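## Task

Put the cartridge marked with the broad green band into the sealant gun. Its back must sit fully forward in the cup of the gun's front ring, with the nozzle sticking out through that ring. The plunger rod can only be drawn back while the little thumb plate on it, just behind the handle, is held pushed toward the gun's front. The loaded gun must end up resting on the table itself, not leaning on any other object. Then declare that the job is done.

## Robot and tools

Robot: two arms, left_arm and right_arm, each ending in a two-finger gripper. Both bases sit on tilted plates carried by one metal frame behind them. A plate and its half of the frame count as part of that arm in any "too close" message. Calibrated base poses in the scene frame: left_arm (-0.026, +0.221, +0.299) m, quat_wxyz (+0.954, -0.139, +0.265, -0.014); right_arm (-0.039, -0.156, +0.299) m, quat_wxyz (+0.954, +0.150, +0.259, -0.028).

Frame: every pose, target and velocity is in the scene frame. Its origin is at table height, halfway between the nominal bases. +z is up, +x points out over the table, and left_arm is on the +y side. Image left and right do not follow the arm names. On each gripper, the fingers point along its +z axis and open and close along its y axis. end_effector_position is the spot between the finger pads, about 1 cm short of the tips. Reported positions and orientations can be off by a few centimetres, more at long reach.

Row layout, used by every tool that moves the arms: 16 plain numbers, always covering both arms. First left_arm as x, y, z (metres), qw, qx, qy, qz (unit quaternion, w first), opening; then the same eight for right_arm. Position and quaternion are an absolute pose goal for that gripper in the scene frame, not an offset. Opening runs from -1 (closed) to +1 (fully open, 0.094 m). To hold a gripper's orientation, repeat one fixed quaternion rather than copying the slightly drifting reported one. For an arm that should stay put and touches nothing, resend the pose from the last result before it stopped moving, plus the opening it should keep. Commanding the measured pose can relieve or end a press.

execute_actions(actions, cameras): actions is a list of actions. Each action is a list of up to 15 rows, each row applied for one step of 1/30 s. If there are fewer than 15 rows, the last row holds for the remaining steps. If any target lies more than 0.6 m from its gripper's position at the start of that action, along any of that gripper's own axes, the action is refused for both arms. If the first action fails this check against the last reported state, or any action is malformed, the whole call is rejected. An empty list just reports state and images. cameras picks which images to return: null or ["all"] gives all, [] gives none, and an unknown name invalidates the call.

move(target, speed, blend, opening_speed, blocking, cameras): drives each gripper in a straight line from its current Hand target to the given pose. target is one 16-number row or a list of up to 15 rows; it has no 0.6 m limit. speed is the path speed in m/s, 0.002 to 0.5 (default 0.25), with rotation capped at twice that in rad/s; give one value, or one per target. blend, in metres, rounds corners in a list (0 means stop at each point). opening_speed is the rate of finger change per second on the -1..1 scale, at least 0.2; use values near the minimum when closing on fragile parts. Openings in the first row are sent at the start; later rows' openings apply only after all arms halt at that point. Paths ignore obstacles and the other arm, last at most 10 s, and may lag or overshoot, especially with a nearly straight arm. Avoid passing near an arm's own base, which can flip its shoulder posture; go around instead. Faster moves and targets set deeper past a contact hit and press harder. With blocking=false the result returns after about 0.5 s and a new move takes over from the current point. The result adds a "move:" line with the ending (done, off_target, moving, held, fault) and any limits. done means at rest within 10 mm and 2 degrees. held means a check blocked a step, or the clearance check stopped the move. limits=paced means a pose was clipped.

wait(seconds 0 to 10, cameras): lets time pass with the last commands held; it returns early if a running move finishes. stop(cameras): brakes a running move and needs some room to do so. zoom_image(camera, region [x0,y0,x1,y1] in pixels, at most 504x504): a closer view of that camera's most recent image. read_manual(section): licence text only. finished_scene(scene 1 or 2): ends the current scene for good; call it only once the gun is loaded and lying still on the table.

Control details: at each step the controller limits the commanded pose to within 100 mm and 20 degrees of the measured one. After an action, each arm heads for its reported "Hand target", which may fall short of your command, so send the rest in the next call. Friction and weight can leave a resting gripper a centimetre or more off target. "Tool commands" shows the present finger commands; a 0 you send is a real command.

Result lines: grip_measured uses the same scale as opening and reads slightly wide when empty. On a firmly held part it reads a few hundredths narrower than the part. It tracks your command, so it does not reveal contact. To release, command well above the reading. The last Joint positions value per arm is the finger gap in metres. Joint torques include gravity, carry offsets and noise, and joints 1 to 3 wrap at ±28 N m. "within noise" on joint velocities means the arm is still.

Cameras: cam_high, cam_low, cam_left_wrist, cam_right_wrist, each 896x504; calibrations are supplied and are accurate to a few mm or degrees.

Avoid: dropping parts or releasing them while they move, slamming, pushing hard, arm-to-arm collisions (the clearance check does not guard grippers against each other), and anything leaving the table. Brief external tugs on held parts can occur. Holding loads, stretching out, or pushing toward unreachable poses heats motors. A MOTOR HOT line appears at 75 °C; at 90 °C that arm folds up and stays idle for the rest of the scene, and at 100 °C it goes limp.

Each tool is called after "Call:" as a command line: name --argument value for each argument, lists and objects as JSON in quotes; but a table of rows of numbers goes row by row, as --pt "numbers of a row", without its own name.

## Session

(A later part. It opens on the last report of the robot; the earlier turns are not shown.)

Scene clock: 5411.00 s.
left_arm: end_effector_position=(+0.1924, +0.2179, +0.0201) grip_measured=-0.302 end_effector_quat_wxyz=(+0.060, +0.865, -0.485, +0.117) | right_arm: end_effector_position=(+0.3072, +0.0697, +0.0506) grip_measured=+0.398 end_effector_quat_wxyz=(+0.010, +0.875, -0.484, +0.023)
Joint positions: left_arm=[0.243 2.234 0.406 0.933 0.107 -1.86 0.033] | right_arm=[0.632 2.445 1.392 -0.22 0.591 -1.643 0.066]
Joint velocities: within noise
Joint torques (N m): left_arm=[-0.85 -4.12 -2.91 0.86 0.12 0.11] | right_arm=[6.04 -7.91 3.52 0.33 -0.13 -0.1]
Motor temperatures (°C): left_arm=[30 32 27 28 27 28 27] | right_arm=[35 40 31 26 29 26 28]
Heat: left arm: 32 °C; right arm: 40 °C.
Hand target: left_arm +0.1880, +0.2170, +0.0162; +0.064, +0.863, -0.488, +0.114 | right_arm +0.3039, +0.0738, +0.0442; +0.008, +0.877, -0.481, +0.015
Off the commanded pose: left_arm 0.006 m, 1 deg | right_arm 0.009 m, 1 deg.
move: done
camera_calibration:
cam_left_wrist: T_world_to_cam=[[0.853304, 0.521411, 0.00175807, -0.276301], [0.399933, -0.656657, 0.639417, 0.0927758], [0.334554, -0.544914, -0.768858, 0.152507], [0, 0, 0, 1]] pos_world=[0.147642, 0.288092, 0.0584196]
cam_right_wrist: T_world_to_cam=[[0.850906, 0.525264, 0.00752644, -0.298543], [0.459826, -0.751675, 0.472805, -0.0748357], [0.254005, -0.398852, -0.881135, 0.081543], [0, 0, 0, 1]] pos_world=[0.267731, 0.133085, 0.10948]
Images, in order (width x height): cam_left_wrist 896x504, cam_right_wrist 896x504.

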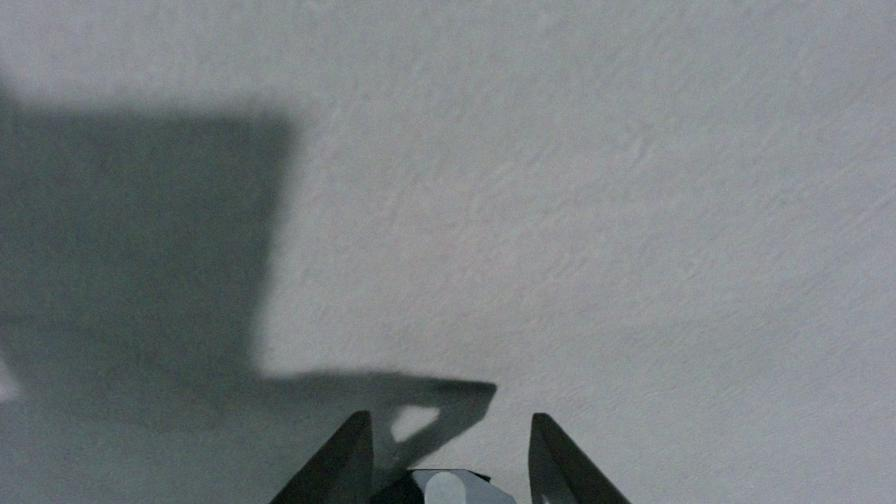

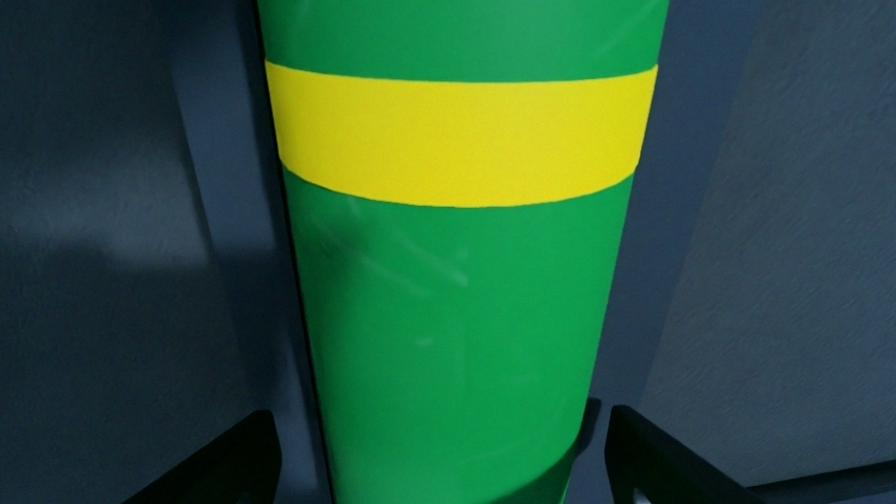

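Call:
move --pt "0.194 0.209 0.016 -0.0643 -0.8629 0.4882 -0.1136 -0.3 0.304 0.074 0.044 -0.0084 -0.8766 0.4809 -0.0153 -0.6" --pt "0.207 0.190 0.016 -0.0643 -0.8629 0.4882 -0.1136 -0.3 0.302 0.078 0.045 -0.0084 -0.8766 0.4809 -0.0153 -0.6" --speed 0.04 --opening_speed 0.8 --cameras '["cam_left_wrist","cam_right_wrist"]'

Call:
move --pt "0.219 0.172 0.016 -0.0643 -0.8629 0.4882 -0.1136 -0.3 0.294 0.090 0.046 -0.0084 -0.8766 0.4809 -0.0153 -0.8" --speed 0.04 --cameras '["cam_left_wrist","cam_right_wrist"]'

Scene clock: 5425.17 s.
left_arm: end_effector_position=(+0.2139, +0.1927, +0.0189) grip_measured=-0.302 end_effector_quat_wxyz=(+0.056, +0.861, -0.489, +0.127) | right_arm: end_effector_position=(+0.3088, +0.0707, +0.0508) grip_measured=-0.056 end_effector_quat_wxyz=(+0.008, +0.874, -0.485, +0.023)
Joint positions: left_arm=[0.125 2.234 0.455 0.91 0.038 -1.941 0.033] | right_arm=[0.632 2.446 1.396 -0.218 0.59 -1.641 0.044]
Joint velocities: within noise
Joint torques (N m): left_arm=[-2.56 -5.56 -2.44 0.57 0.06 -0.13] | right_arm=[6.8 -7.58 3.69 0.23 -0.1 0.04]
Motor temperatures (°C): left_arm=[30 31 27 28 27 28 27] | right_arm=[34 40 31 27 29 26 28]
Heat: left arm: 31 °C; right arm: 40 °C.
Hand target: left_arm +0.2069, +0.1900, +0.0163; +0.064, +0.863, -0.488, +0.114 | right_arm +0.3020, +0.0777, +0.0453; +0.008, +0.877, -0.481, +0.015
Off the commanded pose: left_arm 0.008 m, 2 deg | right_arm 0.012 m, 1 deg.
move: off_target (right_arm)
camera_calibration:
cam_left_wrist: T_world_to_cam=[[0.857068, 0.514784, 0.0207698, -0.281428], [0.380126, -0.659058, 0.648959, 0.0729281], [0.347762, -0.548307, -0.76054, 0.128402], [0, 0, 0, 1]] pos_world=[0.168828, 0.263343, 0.056173]
cam_right_wrist: T_world_to_cam=[[0.852807, 0.522091, 0.0118966, -0.300982], [0.455512, -0.754809, 0.471987, -0.0732976], [0.2554, -0.397095, -0.881525, 0.0811208], [0, 0, 0, 1]] pos_world=[0.269349, 0.134027, 0.109686]
Images, in order (width x height): cam_left_wrist 896x504, cam_right_wrist 896x504.

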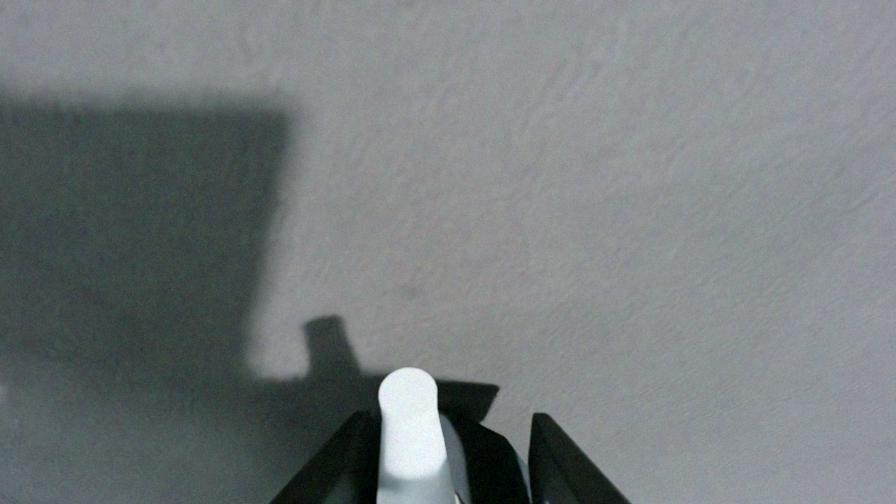

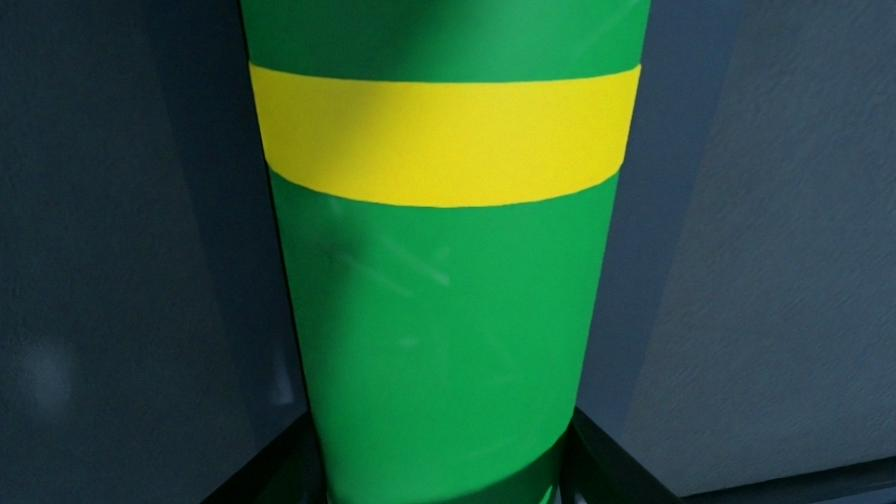

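Scene clock: 5426.23 s.
left_arm: end_effector_position=(+0.2094, +0.1880, +0.0147) grip_measured=-0.302 end_effector_quat_wxyz=(+0.046, +0.866, -0.489, +0.089) | right_arm: end_effector_position=(+0.3088, +0.0698, +0.0507) grip_measured=-0.057 end_effector_quat_wxyz=(+0.018, +0.872, -0.488, +0.034)
Joint positions: left_arm=[0.065 2.234 0.486 0.832 -0.062 -1.994 0.033] | right_arm=[0.641 2.457 1.41 -0.233 0.622 -1.622 0.044]
Joint velocities: within noise
Joint torques (N m): left_arm=[-4.45 -6.3 -1.51 0.81 0.47 -0.21] | right_arm=[8.73 -6.97 3.51 0.27 -0.31 0.23]
Motor temperatures (°C): left_arm=[30 32 27 28 27 28 27] | right_arm=[34 40 31 27 29 26 28]
Heat: left arm: 32 °C; right arm: 40 °C.
Hand target: left_arm +0.2186, +0.1723, +0.0166; +0.065, +0.863, -0.488, +0.113 | right_arm +0.2935, +0.0890, +0.0468; +0.009, +0.877, -0.481, +0.015
Off the commanded pose: left_arm 0.019 m, 4 deg | right_arm 0.025 m, 3 deg.
move: off_target (left_arm, right_arm)
camera_calibration:
cam_left_wrist: T_world_to_cam=[[0.856118, 0.51678, 0.000120737, -0.274947], [0.417391, -0.691605, 0.589464, 0.0734545], [0.304707, -0.5046, -0.807795, 0.125669], [0, 0, 0, 1]] pos_world=[0.166436, 0.256301, 0.0582488]
cam_right_wrist: T_world_to_cam=[[0.855997, 0.516963, 0.00433971, -0.300681], [0.446789, -0.743973, 0.496874, -0.073269], [0.260094, -0.423383, -0.867812, 0.0803949], [0, 0, 0, 1]] pos_world=[0.269208, 0.134969, 0.107478]
Images, in order (width x height): cam_left_wrist 896x504, cam_right_wrist 896x504.

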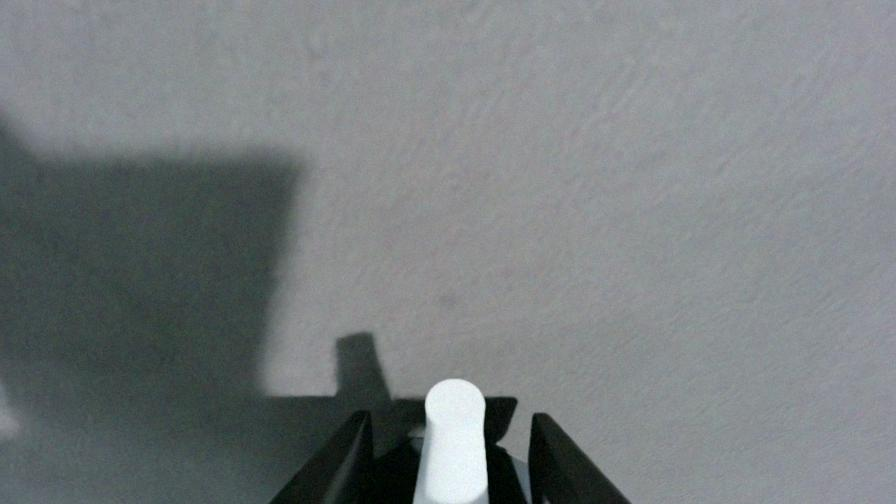

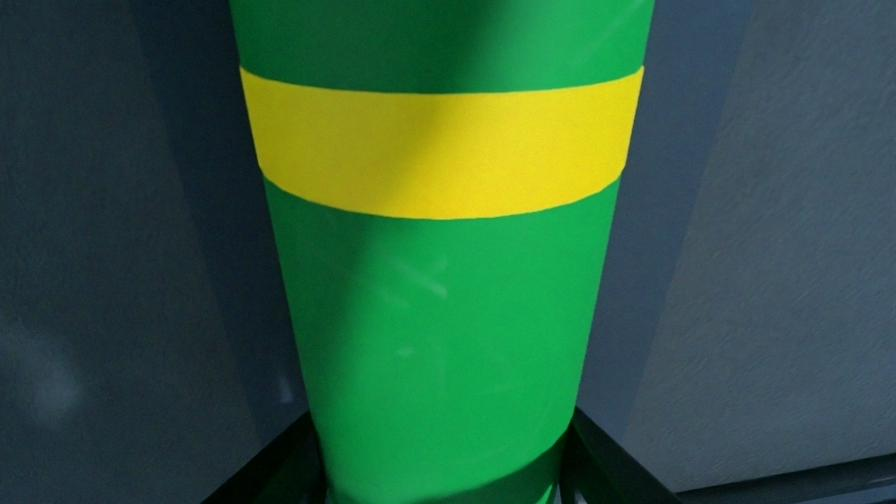

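Call:
move --pt "0.227 0.160 0.017 -0.0643 -0.8629 0.4882 -0.1136 -0.3 0.286 0.104 0.047 -0.0084 -0.8766 0.4809 -0.0153 -0.9" --pt "0.235 0.148 0.018 -0.0643 -0.8629 0.4882 -0.1136 -0.3 0.278 0.118 0.048 -0.0084 -0.8766 0.4809 -0.0153 -0.9" --speed 0.04 --cameras '["cam_left_wrist","cam_right_wrist"]'

Scene clock: 5436.03 s.
left_arm: end_effector_position=(+0.2050, +0.1866, +0.0131) grip_measured=-0.301 end_effector_quat_wxyz=(+0.037, +0.871, -0.486, +0.063) | right_arm: end_effector_position=(+0.3082, +0.0687, +0.0522) grip_measured=-0.081 end_effector_quat_wxyz=(+0.037, +0.868, -0.491, +0.058)
Joint positions: left_arm=[0.03 2.234 0.502 0.78 -0.127 -2.037 0.033] | right_arm=[0.662 2.478 1.43 -0.258 0.688 -1.581 0.043]
Joint velocities: within noise
Joint torques (N m): left_arm=[-2.24 -6.54 -2.66 0.73 0.11 -0.04] | right_arm=[6.26 -9.73 2.17 0.26 0 -0.02]
Motor temperatures (°C): left_arm=[30 32 27 28 27 28 27] | right_arm=[35 40 31 27 29 26 29]
Heat: left arm: 32 °C; right arm: 40 °C.
Hand target: left_arm +0.2057, +0.1851, +0.0133; +0.040, +0.870, -0.486, +0.066 | right_arm +0.3078, +0.0696, +0.0519; +0.035, +0.868, -0.492, +0.055
Off the commanded pose: left_arm 0.049 m, 7 deg | right_arm 0.058 m, 6 deg.
move: held (left_arm, right_arm; a check stopped the path); path passed 1 of 2 targets; limits=held
pose unreachable (left arm): on one or more control steps of this call, first in action 0 (counted from 0), this arm could not follow its commanded pose, so it was not sent that pose on those steps. It may still have moved: this result reports where it is.
cause: moving toward the commanded pose would bring a part of the arm too close to another arm (this arm's wrist (the part past joint 5) and the right arm's wrist camera, along the way the arms are being sent, or toward where that arm still pushes).
pose unreachable (right arm): on one or more control steps of this call, first in action 0 (counted from 0), this arm could not follow its commanded pose, so it was not sent that pose on those steps. It may still have moved: this result reports where it is.
cause: moving toward the commanded pose would bring a part of the arm too close to another arm (this arm's wrist camera and the left arm's wrist (the part past joint 5), along the way the arms are being sent, or toward where that arm still pushes).
camera_calibration:
cam_left_wrist: T_world_to_cam=[[0.850943, 0.52513, -0.0115673, -0.270747], [0.445751, -0.710313, 0.544759, 0.0735778], [0.277853, -0.468715, -0.838513, 0.124202], [0, 0, 0, 1]] pos_world=[0.163084, 0.252656, 0.0609308]
cam_right_wrist: T_world_to_cam=[[0.861139, 0.508358, -0.00339264, -0.300244], [0.426804, -0.719333, 0.548087, -0.0727401], [0.276184, -0.473427, -0.836414, 0.0782922], [0, 0, 0, 1]] pos_world=[0.267975, 0.137373, 0.104334]
Images, in order (width x height): cam_left_wrist 896x504, cam_right_wrist 896x504.

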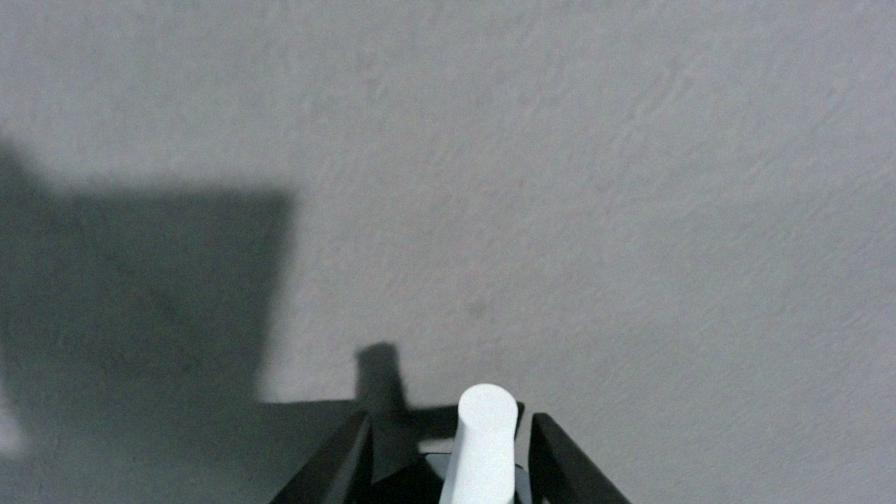

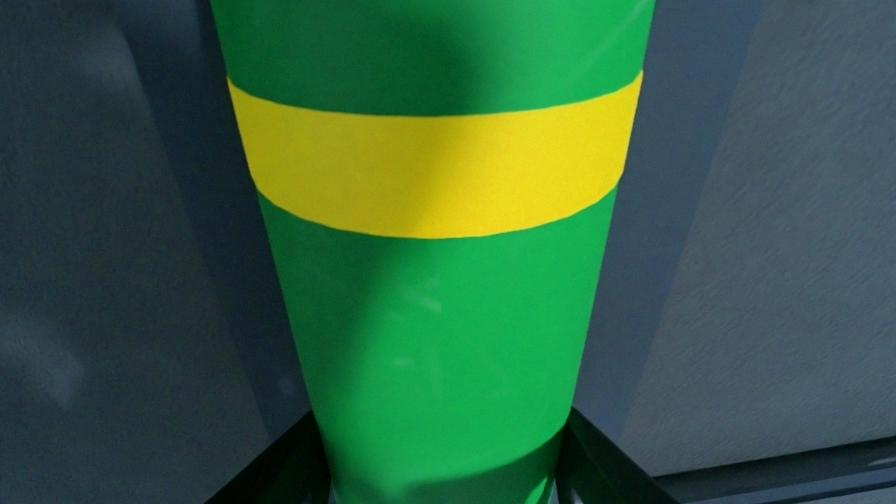

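Call:
move --pt "0.203 0.195 0.016 -0.0643 -0.8629 0.4882 -0.1136 -0.3 0.304 0.074 0.047 -0.0084 -0.8766 0.4809 -0.0153 -0.5" --pt "0.195 0.207 0.016 -0.0643 -0.8629 0.4882 -0.1136 -0.3 0.304 0.074 0.047 -0.0084 -0.8766 0.4809 -0.0153 0.4" --pt "0.188 0.220 0.017 -0.0643 -0.8629 0.4882 -0.1136 -0.3 0.304 0.074 0.10 -0.0084 -0.8766 0.4809 -0.0153 0.4" --pt "0.178 0.235 0.12 -0.0643 -0.8629 0.4882 -0.1136 -0.3 0.36 -0.03 0.13 -0.0084 -0.8766 0.4809 -0.0153 0.2" --pt "0.175 0.235 0.14 -0.0643 -0.8629 0.4882 -0.1136 -0.3 0.418 -0.108 0.10 -0.0084 -0.8766 0.4809 -0.0153 0.2" --speed '[0.04,0.05,0.12,0.12,0.12]' --cameras '["cam_left_wrist","cam_right_wrist"]'

Call:
zoom_image --camera "cam_left_wrist" --region '[350, 200, 600, 408]'

Scene clock: 5462.77 s.
left_arm: end_effector_position=(+0.1803, +0.2375, +0.1386) grip_measured=-0.301 end_effector_quat_wxyz=(+0.058, +0.864, -0.485, +0.119) | right_arm: end_effector_position=(+0.4207, -0.1139, +0.1038) grip_measured=+0.202 end_effector_quat_wxyz=(+0.010, +0.872, -0.489, +0.027)
Joint positions: left_arm=[0.276 1.334 0.141 0.302 0.127 -1.834 0.033] | right_arm=[0.246 2.074 1.434 -0.422 0.444 -2.044 0.056]
Joint velocities: within noise
Joint torques (N m): left_arm=[-1.06 -5.29 -0.08 0.48 0.11 0.01] | right_arm=[4.49 -9.35 4.81 0.11 -0.1 -0.07]
Motor temperatures (°C): left_arm=[30 32 27 28 27 28 27] | right_arm=[34 43 31 27 29 26 29]
Heat: left arm: 32 °C; right arm: 43 °C.
Hand target: left_arm +0.1751, +0.2350, +0.1398; +0.064, +0.863, -0.488, +0.114 | right_arm +0.4179, -0.1081, +0.1000; +0.008, +0.877, -0.481, +0.016
Off the commanded pose: left_arm 0.006 m, 1 deg | right_arm 0.008 m, 2 deg.
move: done; target 2's new opening was sent with right_arm's hand 0.021 m and 2 deg from that target
camera_calibration:
cam_left_wrist: T_world_to_cam=[[0.853023, 0.521801, 0.008753, -0.277435], [0.395815, -0.657814, 0.64079, 0.0355281], [0.340123, -0.543144, -0.767666, 0.256719], [0, 0, 0, 1]] pos_world=[0.13528, 0.307572, 0.176737]
cam_right_wrist: T_world_to_cam=[[0.85653, 0.515965, 0.0116648, -0.302829], [0.44799, -0.754531, 0.479571, -0.286202], [0.256243, -0.405541, -0.877426, 0.0242174], [0, 0, 0, 1]] pos_world=[0.381393, -0.0498781, 0.162036]
Images, in order (width x height): cam_left_wrist 896x504, cam_right_wrist 896x504.

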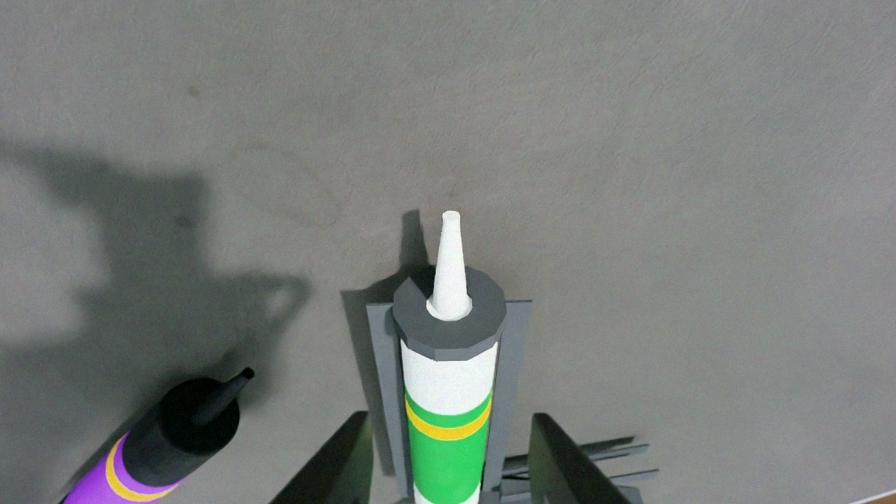

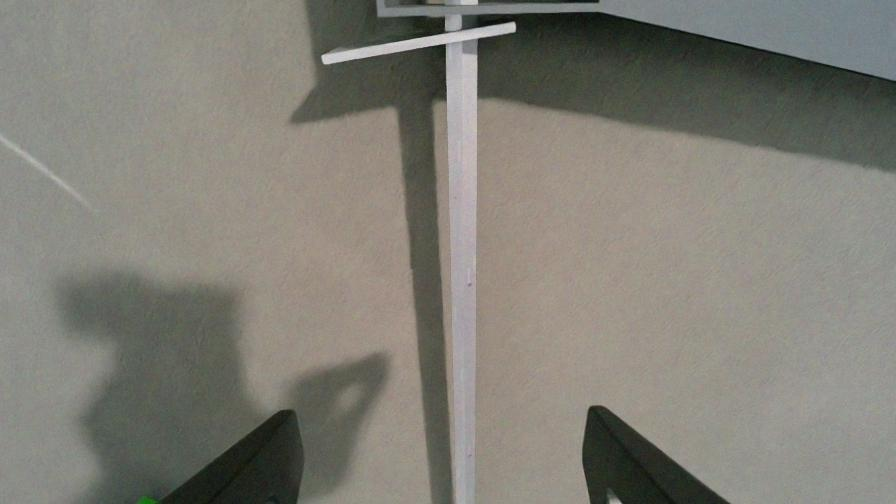

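Scaled by 2.016.

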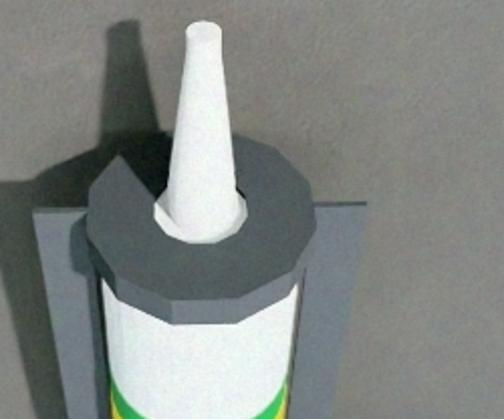

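Call:
move --pt "0.22 0.20 0.16 0 -0.259 0.966 0 -0.3 0.418 -0.108 0.10 -0.0084 -0.8766 0.4809 -0.0153 0.2" --pt "0.245 0.195 0.12 -0.3697 -0.2391 0.8924 -0.0990 -0.3 0.418 -0.108 0.10 -0.0084 -0.8766 0.4809 -0.0153 0.2" --pt "0.225 0.170 0.10 -0.3697 -0.2391 0.8924 -0.0990 -0.3 0.418 -0.108 0.10 -0.0084 -0.8766 0.4809 -0.0153 0.2" --speed 0.15 --cameras '["cam_left_wrist"]'

Call:
zoom_image --camera "cam_left_wrist" --region '[350, 100, 600, 350]'

Scene clock: 5501.40 s.
left_arm: end_effector_position=(+0.2274, +0.1756, +0.1067) grip_measured=-0.301 end_effector_quat_wxyz=(-0.368, -0.236, +0.894, -0.097) | right_arm: end_effector_position=(+0.4203, -0.1138, +0.1037) grip_measured=+0.202 end_effector_quat_wxyz=(+0.011, +0.872, -0.488, +0.026)
Joint positions: left_arm=[0.047 2.072 1.216 -0.855 0.106 -0.482 0.033] | right_arm=[0.246 2.074 1.434 -0.423 0.443 -2.045 0.056]
Joint velocities: left_arm=[within noise] | right_arm=[0.002 0.002 -0.002 -0.11 -0.154 -0.022 0]
Joint torques (N m): left_arm=[-3.28 -7.3 1.2 -0.72 0.24 -0.15] | right_arm=[4.42 -9.36 5 0.15 -0.13 -0.08]
Motor temperatures (°C): left_arm=[30 32 27 28 27 28 27] | right_arm=[33 43 31 26 29 26 28]
Heat: left arm: 32 °C; right arm: 43 °C.
Hand target: left_arm +0.2248, +0.1701, +0.1003; -0.370, -0.239, +0.892, -0.099 | right_arm +0.4178, -0.1081, +0.1000; +0.008, +0.877, -0.481, +0.015
Off the commanded pose: left_arm 0.009 m, 1 deg | right_arm 0.007 m, 2 deg.
move: done
camera_calibration:
cam_left_wrist: T_world_to_cam=[[0.490346, -0.871502, -0.00673569, 0.0438087], [-0.304543, -0.17858, 0.935608, 0.0403118], [-0.816587, -0.45672, -0.352976, 0.386238], [0, 0, 0, 1]] pos_world=[0.306192, 0.221781, 0.0989115]
Images, in order (width x height): cam_left_wrist 896x504.

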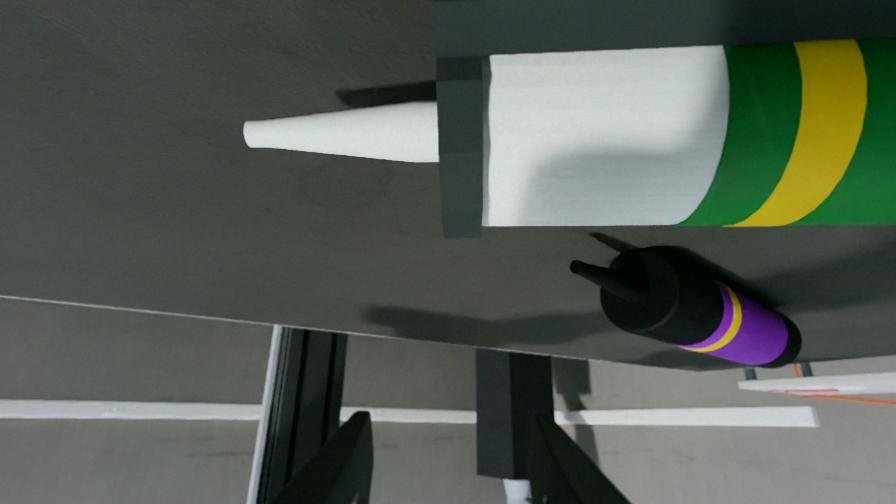

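Scaled by 2.016.

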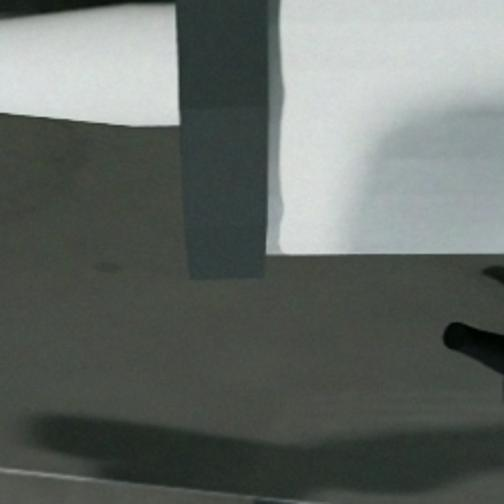

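Call:
move --pt "0.22 0.20 0.16 0 -0.259 0.966 0 -0.3 0.419 -0.109 0.07 -0.0084 -0.8766 0.4809 -0.0153 0.2" --pt "0.18 0.235 0.12 -0.0643 -0.8629 0.4882 -0.1136 -0.3 0.419 -0.109 0.07 -0.0084 -0.8766 0.4809 -0.0153 0.2" --pt "0.186 0.223 0.09 -0.0643 -0.8629 0.4882 -0.1136 -0.3 0.419 -0.109 0.027 -0.0084 -0.8766 0.4809 -0.0153 0.2" --speed 0.15 --cameras '["cam_left_wrist","cam_right_wrist"]'

Call:
zoom_image --camera "cam_left_wrist" --region '[370, 300, 530, 440]'

Scene clock: 5535.50 s.
left_arm: end_effector_position=(+0.1889, +0.2249, +0.0929) grip_measured=-0.301 end_effector_quat_wxyz=(+0.061, +0.861, -0.490, +0.119) | right_arm: end_effector_position=(+0.4185, -0.1133, +0.0318) grip_measured=+0.202 end_effector_quat_wxyz=(+0.018, +0.871, -0.491, +0.018)
Joint positions: left_arm=[0.233 1.764 0.214 0.658 0.105 -1.857 0.033] | right_arm=[0.186 2.287 1.531 -0.307 0.418 -2.086 0.056]
Joint velocities: within noise
Joint torques (N m): left_arm=[-1.63 -3.49 -1.43 0.84 0.06 -0.15] | right_arm=[4.36 -9.73 4.16 0.31 -0.12 -0.07]
Motor temperatures (°C): left_arm=[30 32 27 28 27 28 27] | right_arm=[33 43 31 26 29 26 27]
Heat: left arm: 32 °C; right arm: 43 °C.
Hand target: left_arm +0.1859, +0.2230, +0.0902; +0.065, +0.863, -0.488, +0.113 | right_arm +0.4189, -0.1089, +0.0272; +0.012, +0.873, -0.488, +0.014
Off the commanded pose: left_arm 0.005 m, 1 deg | right_arm 0.006 m, 2 deg.
joint sent to its limit (right arm) — joint 6 (wrist roll), lower limit. The joint targets still meet the commanded pose.
move: done
camera_calibration:
cam_left_wrist: T_world_to_cam=[[0.859083, 0.511814, 0.00478629, -0.276339], [0.389275, -0.659415, 0.643146, 0.0545187], [0.332327, -0.550652, -0.765729, 0.214961], [0, 0, 0, 1]] pos_world=[0.144738, 0.295753, 0.130861]
cam_right_wrist: T_world_to_cam=[[0.859332, 0.511318, -0.0101035, -0.301483], [0.454688, -0.754817, 0.472768, -0.252882], [0.234108, -0.410859, -0.881129, -0.0293537], [0, 0, 0, 1]] pos_world=[0.380928, -0.0487868, 0.0906442]
Images, in order (width x height): cam_left_wrist 896x504, cam_right_wrist 896x504.

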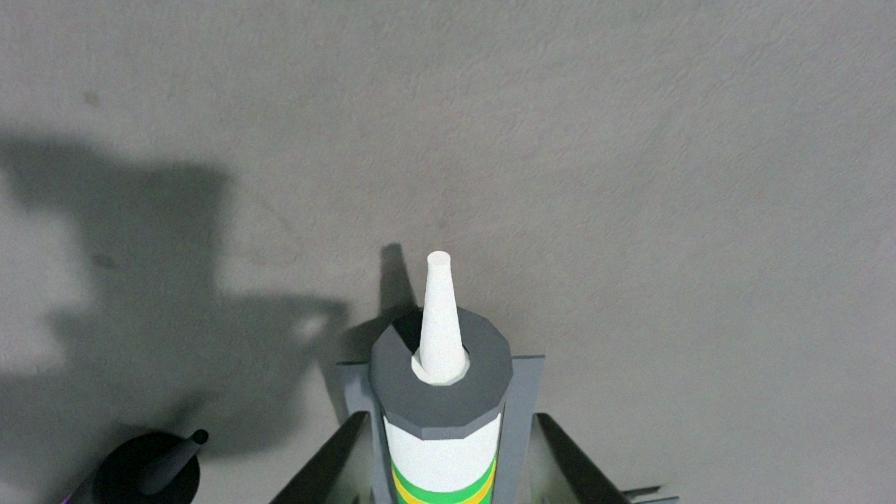

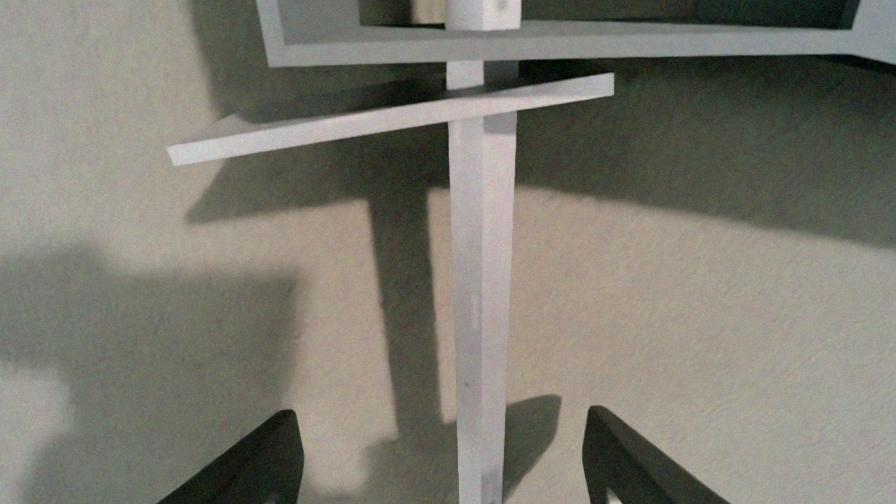

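Scaled by 3.150.

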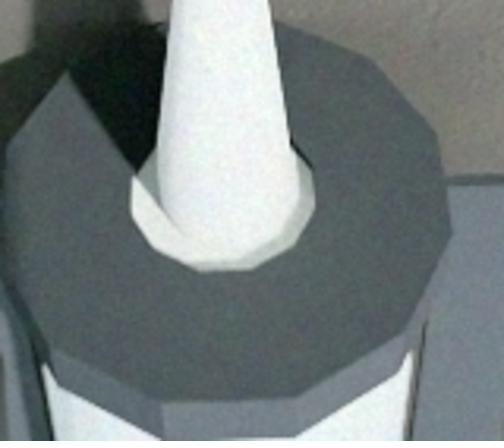

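Call:
move --pt "0.186 0.215 0.016 -0.0643 -0.8629 0.4882 -0.1136 -0.3 0.419 -0.109 0.027 -0.0084 -0.8766 0.4809 -0.0153 -0.9" --pt "0.192 0.206 0.016 -0.0643 -0.8629 0.4882 -0.1136 -0.3 0.419 -0.109 0.027 -0.0084 -0.8766 0.4809 -0.0153 -0.9" --pt "0.206 0.190 0.016 -0.0643 -0.8629 0.4882 -0.1136 -0.3 0.412 -0.097 0.027 -0.0084 -0.8766 0.4809 -0.0153 -0.9" --speed '[0.1,0.04,0.04]' --opening_speed 1.0 --cameras '["cam_left_wrist","cam_right_wrist"]'

Call:
move --pt "0.222 0.172 0.016 -0.0643 -0.8629 0.4882 -0.1136 -0.3 0.398 -0.074 0.027 -0.0084 -0.8766 0.4809 -0.0153 -0.95" --pt "0.234 0.158 0.016 -0.0643 -0.8629 0.4882 -0.1136 -0.3 0.386 -0.055 0.027 -0.0084 -0.8766 0.4809 -0.0153 -0.95" --speed 0.04 --cameras '["cam_left_wrist","cam_right_wrist"]'

Scene clock: 5566.10 s.
left_arm: end_effector_position=(+0.2104, +0.1921, +0.0177) grip_measured=-0.301 end_effector_quat_wxyz=(+0.058, +0.861, -0.489, +0.124) | right_arm: end_effector_position=(+0.4214, -0.1112, +0.0316) grip_measured=-0.873 end_effector_quat_wxyz=(+0.013, +0.870, -0.491, +0.025)
Joint positions: left_arm=[0.126 2.244 0.453 0.916 0.039 -1.941 0.033] | right_arm=[0.19 2.287 1.524 -0.282 0.418 -2.089 0.006]
Joint velocities: within noise
Joint torques (N m): left_arm=[-2.5 -6.12 -2.43 0.58 0.07 -0.12] | right_arm=[5.93 -9.92 1.63 0.38 -0.07 -0.01]
Motor temperatures (°C): left_arm=[30 32 26 28 27 28 27] | right_arm=[33 44 31 26 28 26 27]
Heat: left arm: 32 °C; right arm: 44 °C.
Hand target: left_arm +0.2060, +0.1900, +0.0161; +0.064, +0.863, -0.488, +0.114 | right_arm +0.4119, -0.0974, +0.0273; +0.009, +0.877, -0.481, +0.015
Off the commanded pose: left_arm 0.005 m, 1 deg | right_arm 0.018 m, 2 deg.
move: off_target (right_arm)
camera_calibration:
cam_left_wrist: T_world_to_cam=[[0.857808, 0.513765, 0.0145435, -0.277922], [0.383656, -0.658889, 0.64705, 0.0738972], [0.342014, -0.549465, -0.762309, 0.129853], [0, 0, 0, 1]] pos_world=[0.165641, 0.262826, 0.0552151]
cam_right_wrist: T_world_to_cam=[[0.860065, 0.510147, 0.00618574, -0.305979], [0.445264, -0.756487, 0.479028, -0.248877], [0.249054, -0.409241, -0.877778, -0.0355648], [0, 0, 0, 1]] pos_world=[0.382836, -0.0467323, 0.0898937]
Images, in order (width x height): cam_left_wrist 896x504, cam_right_wrist 896x504.

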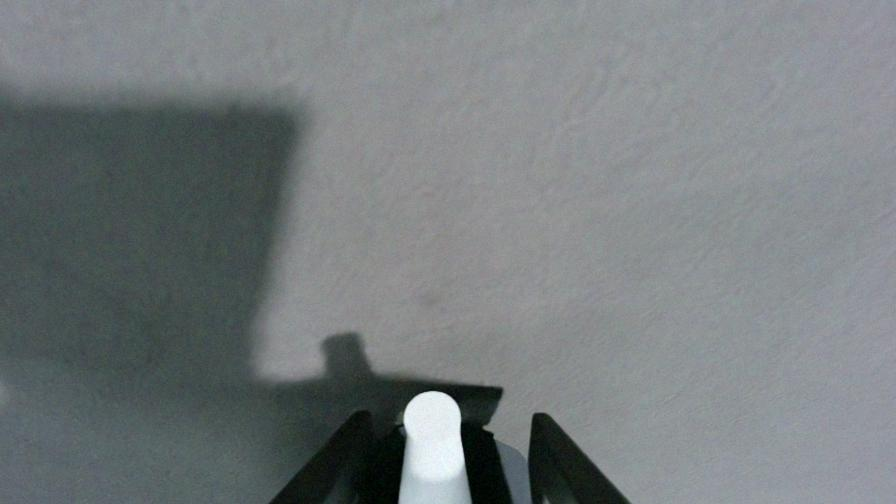

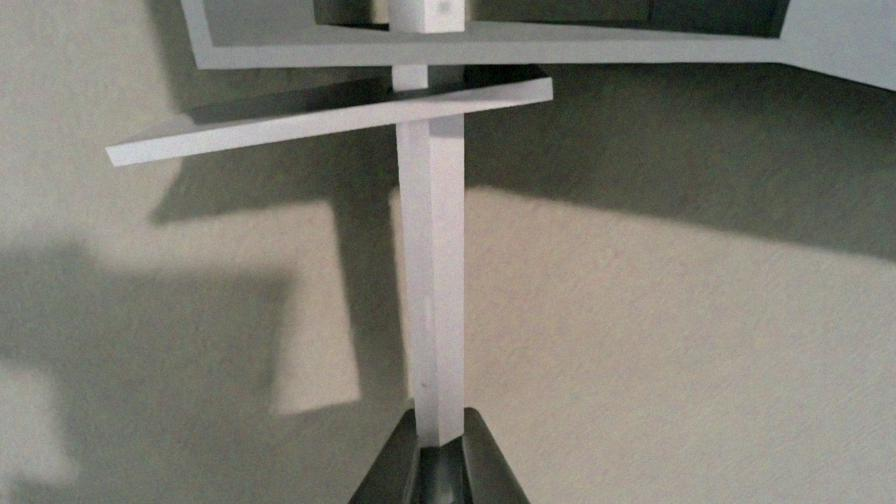

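Scene clock: 5567.83 s.
left_arm: end_effector_position=(+0.2054, +0.1872, +0.0103) grip_measured=-0.301 end_effector_quat_wxyz=(+0.037, +0.873, -0.483, +0.051) | right_arm: end_effector_position=(+0.4148, -0.1125, +0.0317) grip_measured=-0.873 end_effector_quat_wxyz=(+0.049, +0.857, -0.507, +0.077)
Joint positions: left_arm=[0.025 2.234 0.524 0.74 -0.144 -2.051 0.033] | right_arm=[0.23 2.287 1.446 -0.167 0.556 -2.036 0.006]
Joint velocities: within noise
Joint torques (N m): left_arm=[-6.26 -8.42 -0.43 0.94 0.84 -0.04] | right_arm=[10.37 -8.87 0.69 -0.11 -0.88 0.4]
Motor temperatures (°C): left_arm=[30 32 26 28 27 28 27] | right_arm=[33 44 31 26 28 26 28]
Heat: left arm: 32 °C; right arm: 44 °C.
Hand target: left_arm +0.2327, +0.1591, +0.0180; +0.064, +0.862, -0.489, +0.113 | right_arm +0.3840, -0.0592, +0.0293; +0.012, +0.876, -0.481, +0.016
Off the commanded pose: left_arm 0.041 m, 8 deg | right_arm 0.064 m, 9 deg.
move: off_target (left_arm, right_arm)
camera_calibration:
cam_left_wrist: T_world_to_cam=[[0.847416, 0.530474, -0.0219854, -0.271575], [0.460517, -0.713794, 0.527658, 0.0730487], [0.264216, -0.45727, -0.849173, 0.122801], [0, 0, 0, 1]] pos_world=[0.164051, 0.252358, 0.0597635]
cam_right_wrist: T_world_to_cam=[[0.879815, 0.475315, -0.000670128, -0.311558], [0.385701, -0.713113, 0.58541, -0.220798], [0.277776, -0.515311, -0.810737, -0.060308], [0, 0, 0, 1]] pos_world=[0.376028, -0.0404434, 0.0801548]
Images, in order (width x height): cam_left_wrist 896x504, cam_right_wrist 896x504.

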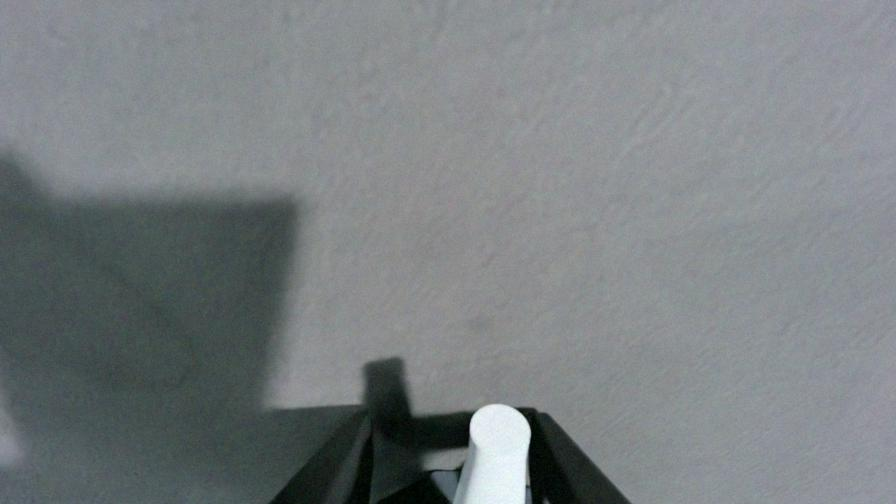

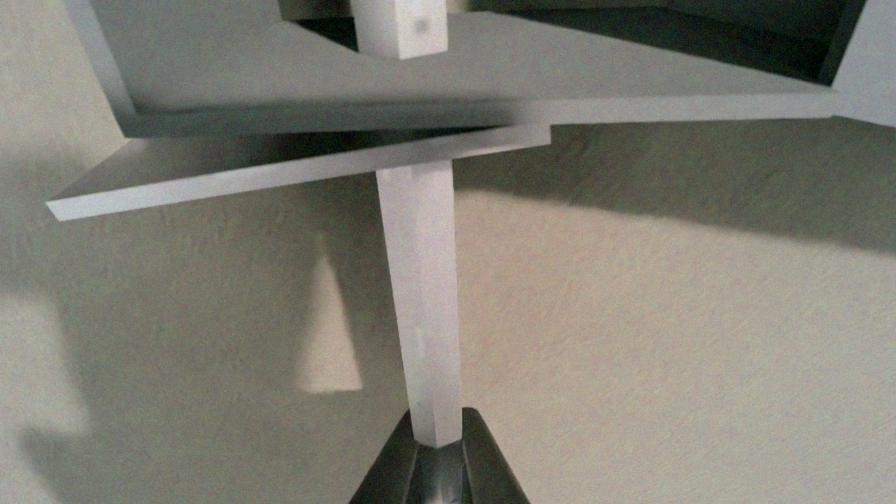

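Call:
move --pt "0.204 0.194 0.016 -0.0643 -0.8629 0.4882 -0.1136 -0.3 0.410 -0.100 0.028 -0.0084 -0.8766 0.4809 -0.0153 -0.9" --pt "0.190 0.215 0.016 -0.0643 -0.8629 0.4882 -0.1136 -0.3 0.415 -0.105 0.028 -0.0084 -0.8766 0.4809 -0.0153 0.0" --pt "0.186 0.225 0.10 -0.0643 -0.8629 0.4882 -0.1136 -0.3 0.415 -0.105 0.09 -0.0084 -0.8766 0.4809 -0.0153 0.2" --speed '[0.04,0.08,0.12]' --cameras '["cam_left_wrist","cam_right_wrist"]'

Call:
zoom_image --camera "cam_left_wrist" --region '[370, 250, 560, 440]'

Call:
move --pt "0.22 0.20 0.16 0 -0.259 0.966 0 -0.3 0.36 -0.24 0.20 -0.0084 -0.8766 0.4809 -0.0153 0.2" --pt "0.31 0.045 0.14 0 -0.259 0.966 0 -0.3 0.36 -0.24 0.20 -0.0084 -0.8766 0.4809 -0.0153 0.2" --speed 0.18 --cameras '["cam_left_wrist"]'

Call:
zoom_image --camera "cam_left_wrist" --region '[500, 100, 800, 400]'

Scene clock: 5586.67 s.
left_arm: end_effector_position=(+0.1891, +0.2273, +0.0987) grip_measured=-0.301 end_effector_quat_wxyz=(+0.058, +0.865, -0.485, +0.118) | right_arm: end_effector_position=(+0.4158, -0.1089, +0.0786) grip_measured=+0.198 end_effector_quat_wxyz=(+0.011, +0.874, -0.485, +0.015)
Joint positions: left_arm=[0.234 1.714 0.203 0.622 0.1 -1.868 0.033] | right_arm=[0.23 2.147 1.459 -0.39 0.423 -2.058 0.056]
Joint velocities: within noise
Joint torques (N m): left_arm=[-1.47 -6.3 -1.69 0.51 0.09 0] | right_arm=[5.72 -13.14 1.92 0.12 0.06 0.08]
Motor temperatures (°C): left_arm=[30 33 27 28 27 28 27] | right_arm=[35 44 31 26 29 26 28]
Heat: left arm: 33 °C; right arm: 44 °C.
Hand target: left_arm +0.1861, +0.2250, +0.1000; +0.064, +0.863, -0.488, +0.114 | right_arm +0.4150, -0.1051, +0.0895; +0.008, +0.877, -0.481, +0.015
Off the commanded pose: left_arm 0.004 m, 1 deg | right_arm 0.012 m, 1 deg.
move: off_target (right_arm); target 2's new opening was sent with right_arm's hand 0.006 m and 3 deg from that target; target 3's new opening was sent with right_arm's hand 0.012 m and 1 deg from that target
camera_calibration:
cam_left_wrist: T_world_to_cam=[[0.852412, 0.522828, 0.00667049, -0.279152], [0.398349, -0.657622, 0.639415, 0.0505762], [0.33869, -0.542388, -0.768833, 0.217839], [0, 0, 0, 1]] pos_world=[0.144026, 0.297361, 0.137004]
cam_right_wrist: T_world_to_cam=[[0.852493, 0.522735, -0.00197505, -0.297484], [0.464692, -0.756095, 0.460849, -0.273855], [0.239408, -0.393788, -0.887476, 0.0145178], [0, 0, 0, 1]] pos_world=[0.377386, -0.0458385, 0.138503]
Images, in order (width x height): cam_left_wrist 896x504, cam_right_wrist 896x504.

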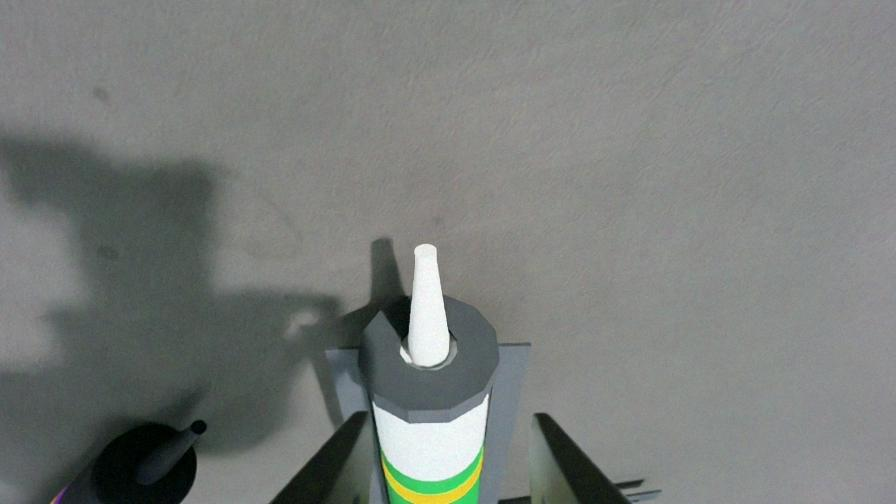

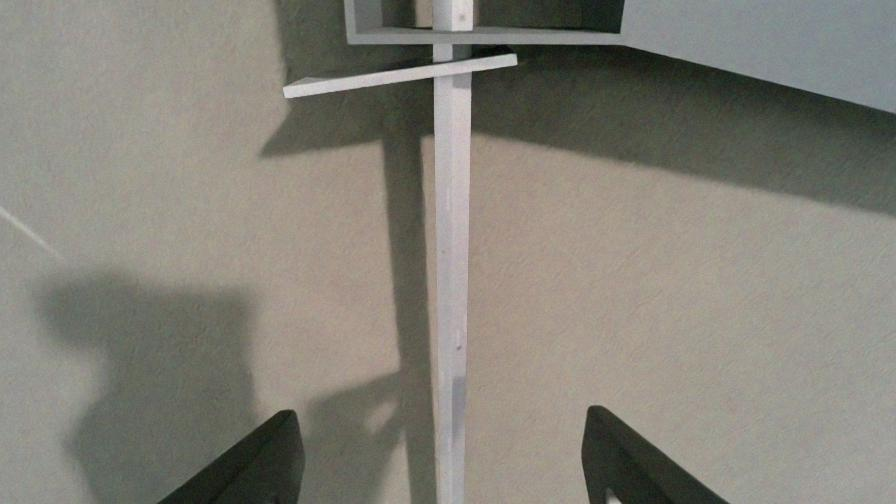

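Scaled by 2.653.

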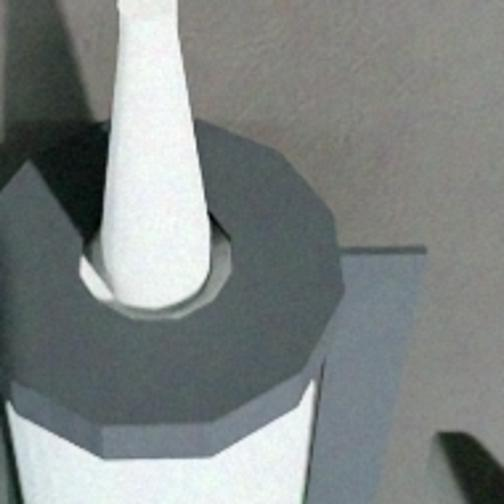

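Scene clock: 5593.03 s.
left_arm: end_effector_position=(+0.3180, +0.0478, +0.1452) grip_measured=-0.301 end_effector_quat_wxyz=(+0.008, -0.267, +0.963, -0.013) | right_arm: end_effector_position=(+0.3641, -0.2383, +0.1929) grip_measured=+0.198 end_effector_quat_wxyz=(+0.058, +0.839, -0.542, +0.011)
Joint positions: left_arm=[-0.561 1.961 1.096 -0.344 -0.514 -1.028 0.033] | right_arm=[0.036 1.63 1.214 -0.65 0.407 -2.086 0.056]
Joint velocities: within noise
Joint torques (N m): left_arm=[-6.13 -6.12 4.51 0.37 -0.12 -0.17] | right_arm=[1.74 -11.78 3.04 0.01 -0.03 -0.06]
Motor temperatures (°C): left_arm=[30 32 27 28 27 28 27] | right_arm=[34 45 31 26 29 26 28]
Heat: left arm: 32 °C; right arm: 45 °C.
Hand target: left_arm +0.3101, +0.0452, +0.1403; +0.001, -0.259, +0.966, +0.000 | right_arm +0.3602, -0.2396, +0.1999; +0.053, +0.839, -0.541, +0.009
Off the commanded pose: left_arm 0.010 m, 2 deg | right_arm 0.008 m, 10 deg.
joint sent to its limit (right arm) — joint 6 (wrist roll), lower limit. The joint targets are off in orientation, not in position.
move: off_target (right_arm)
camera_calibration:
cam_left_wrist: T_world_to_cam=[[0.516177, -0.856213, 0.021453, -0.124823], [-0.786156, -0.463705, 0.408578, 0.252386], [-0.339882, -0.227764, -0.912471, 0.334155], [0, 0, 0, 1]] pos_world=[0.376419, 0.0862663, 0.204465]
Images, in order (width x height): cam_left_wrist 896x504.

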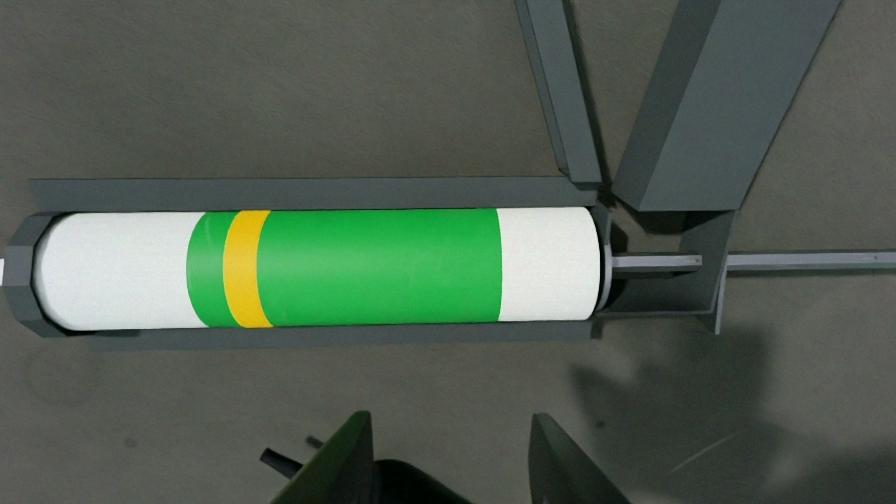

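Scaled by 1.680.

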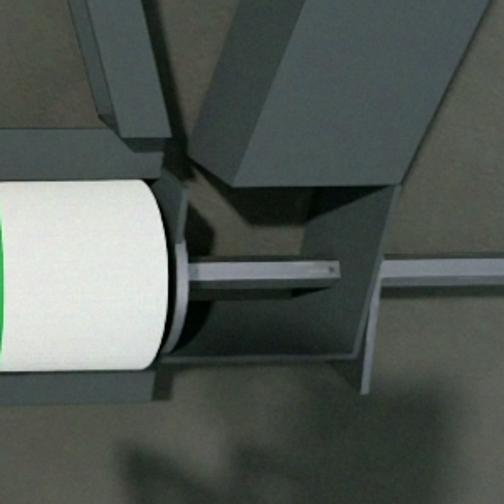

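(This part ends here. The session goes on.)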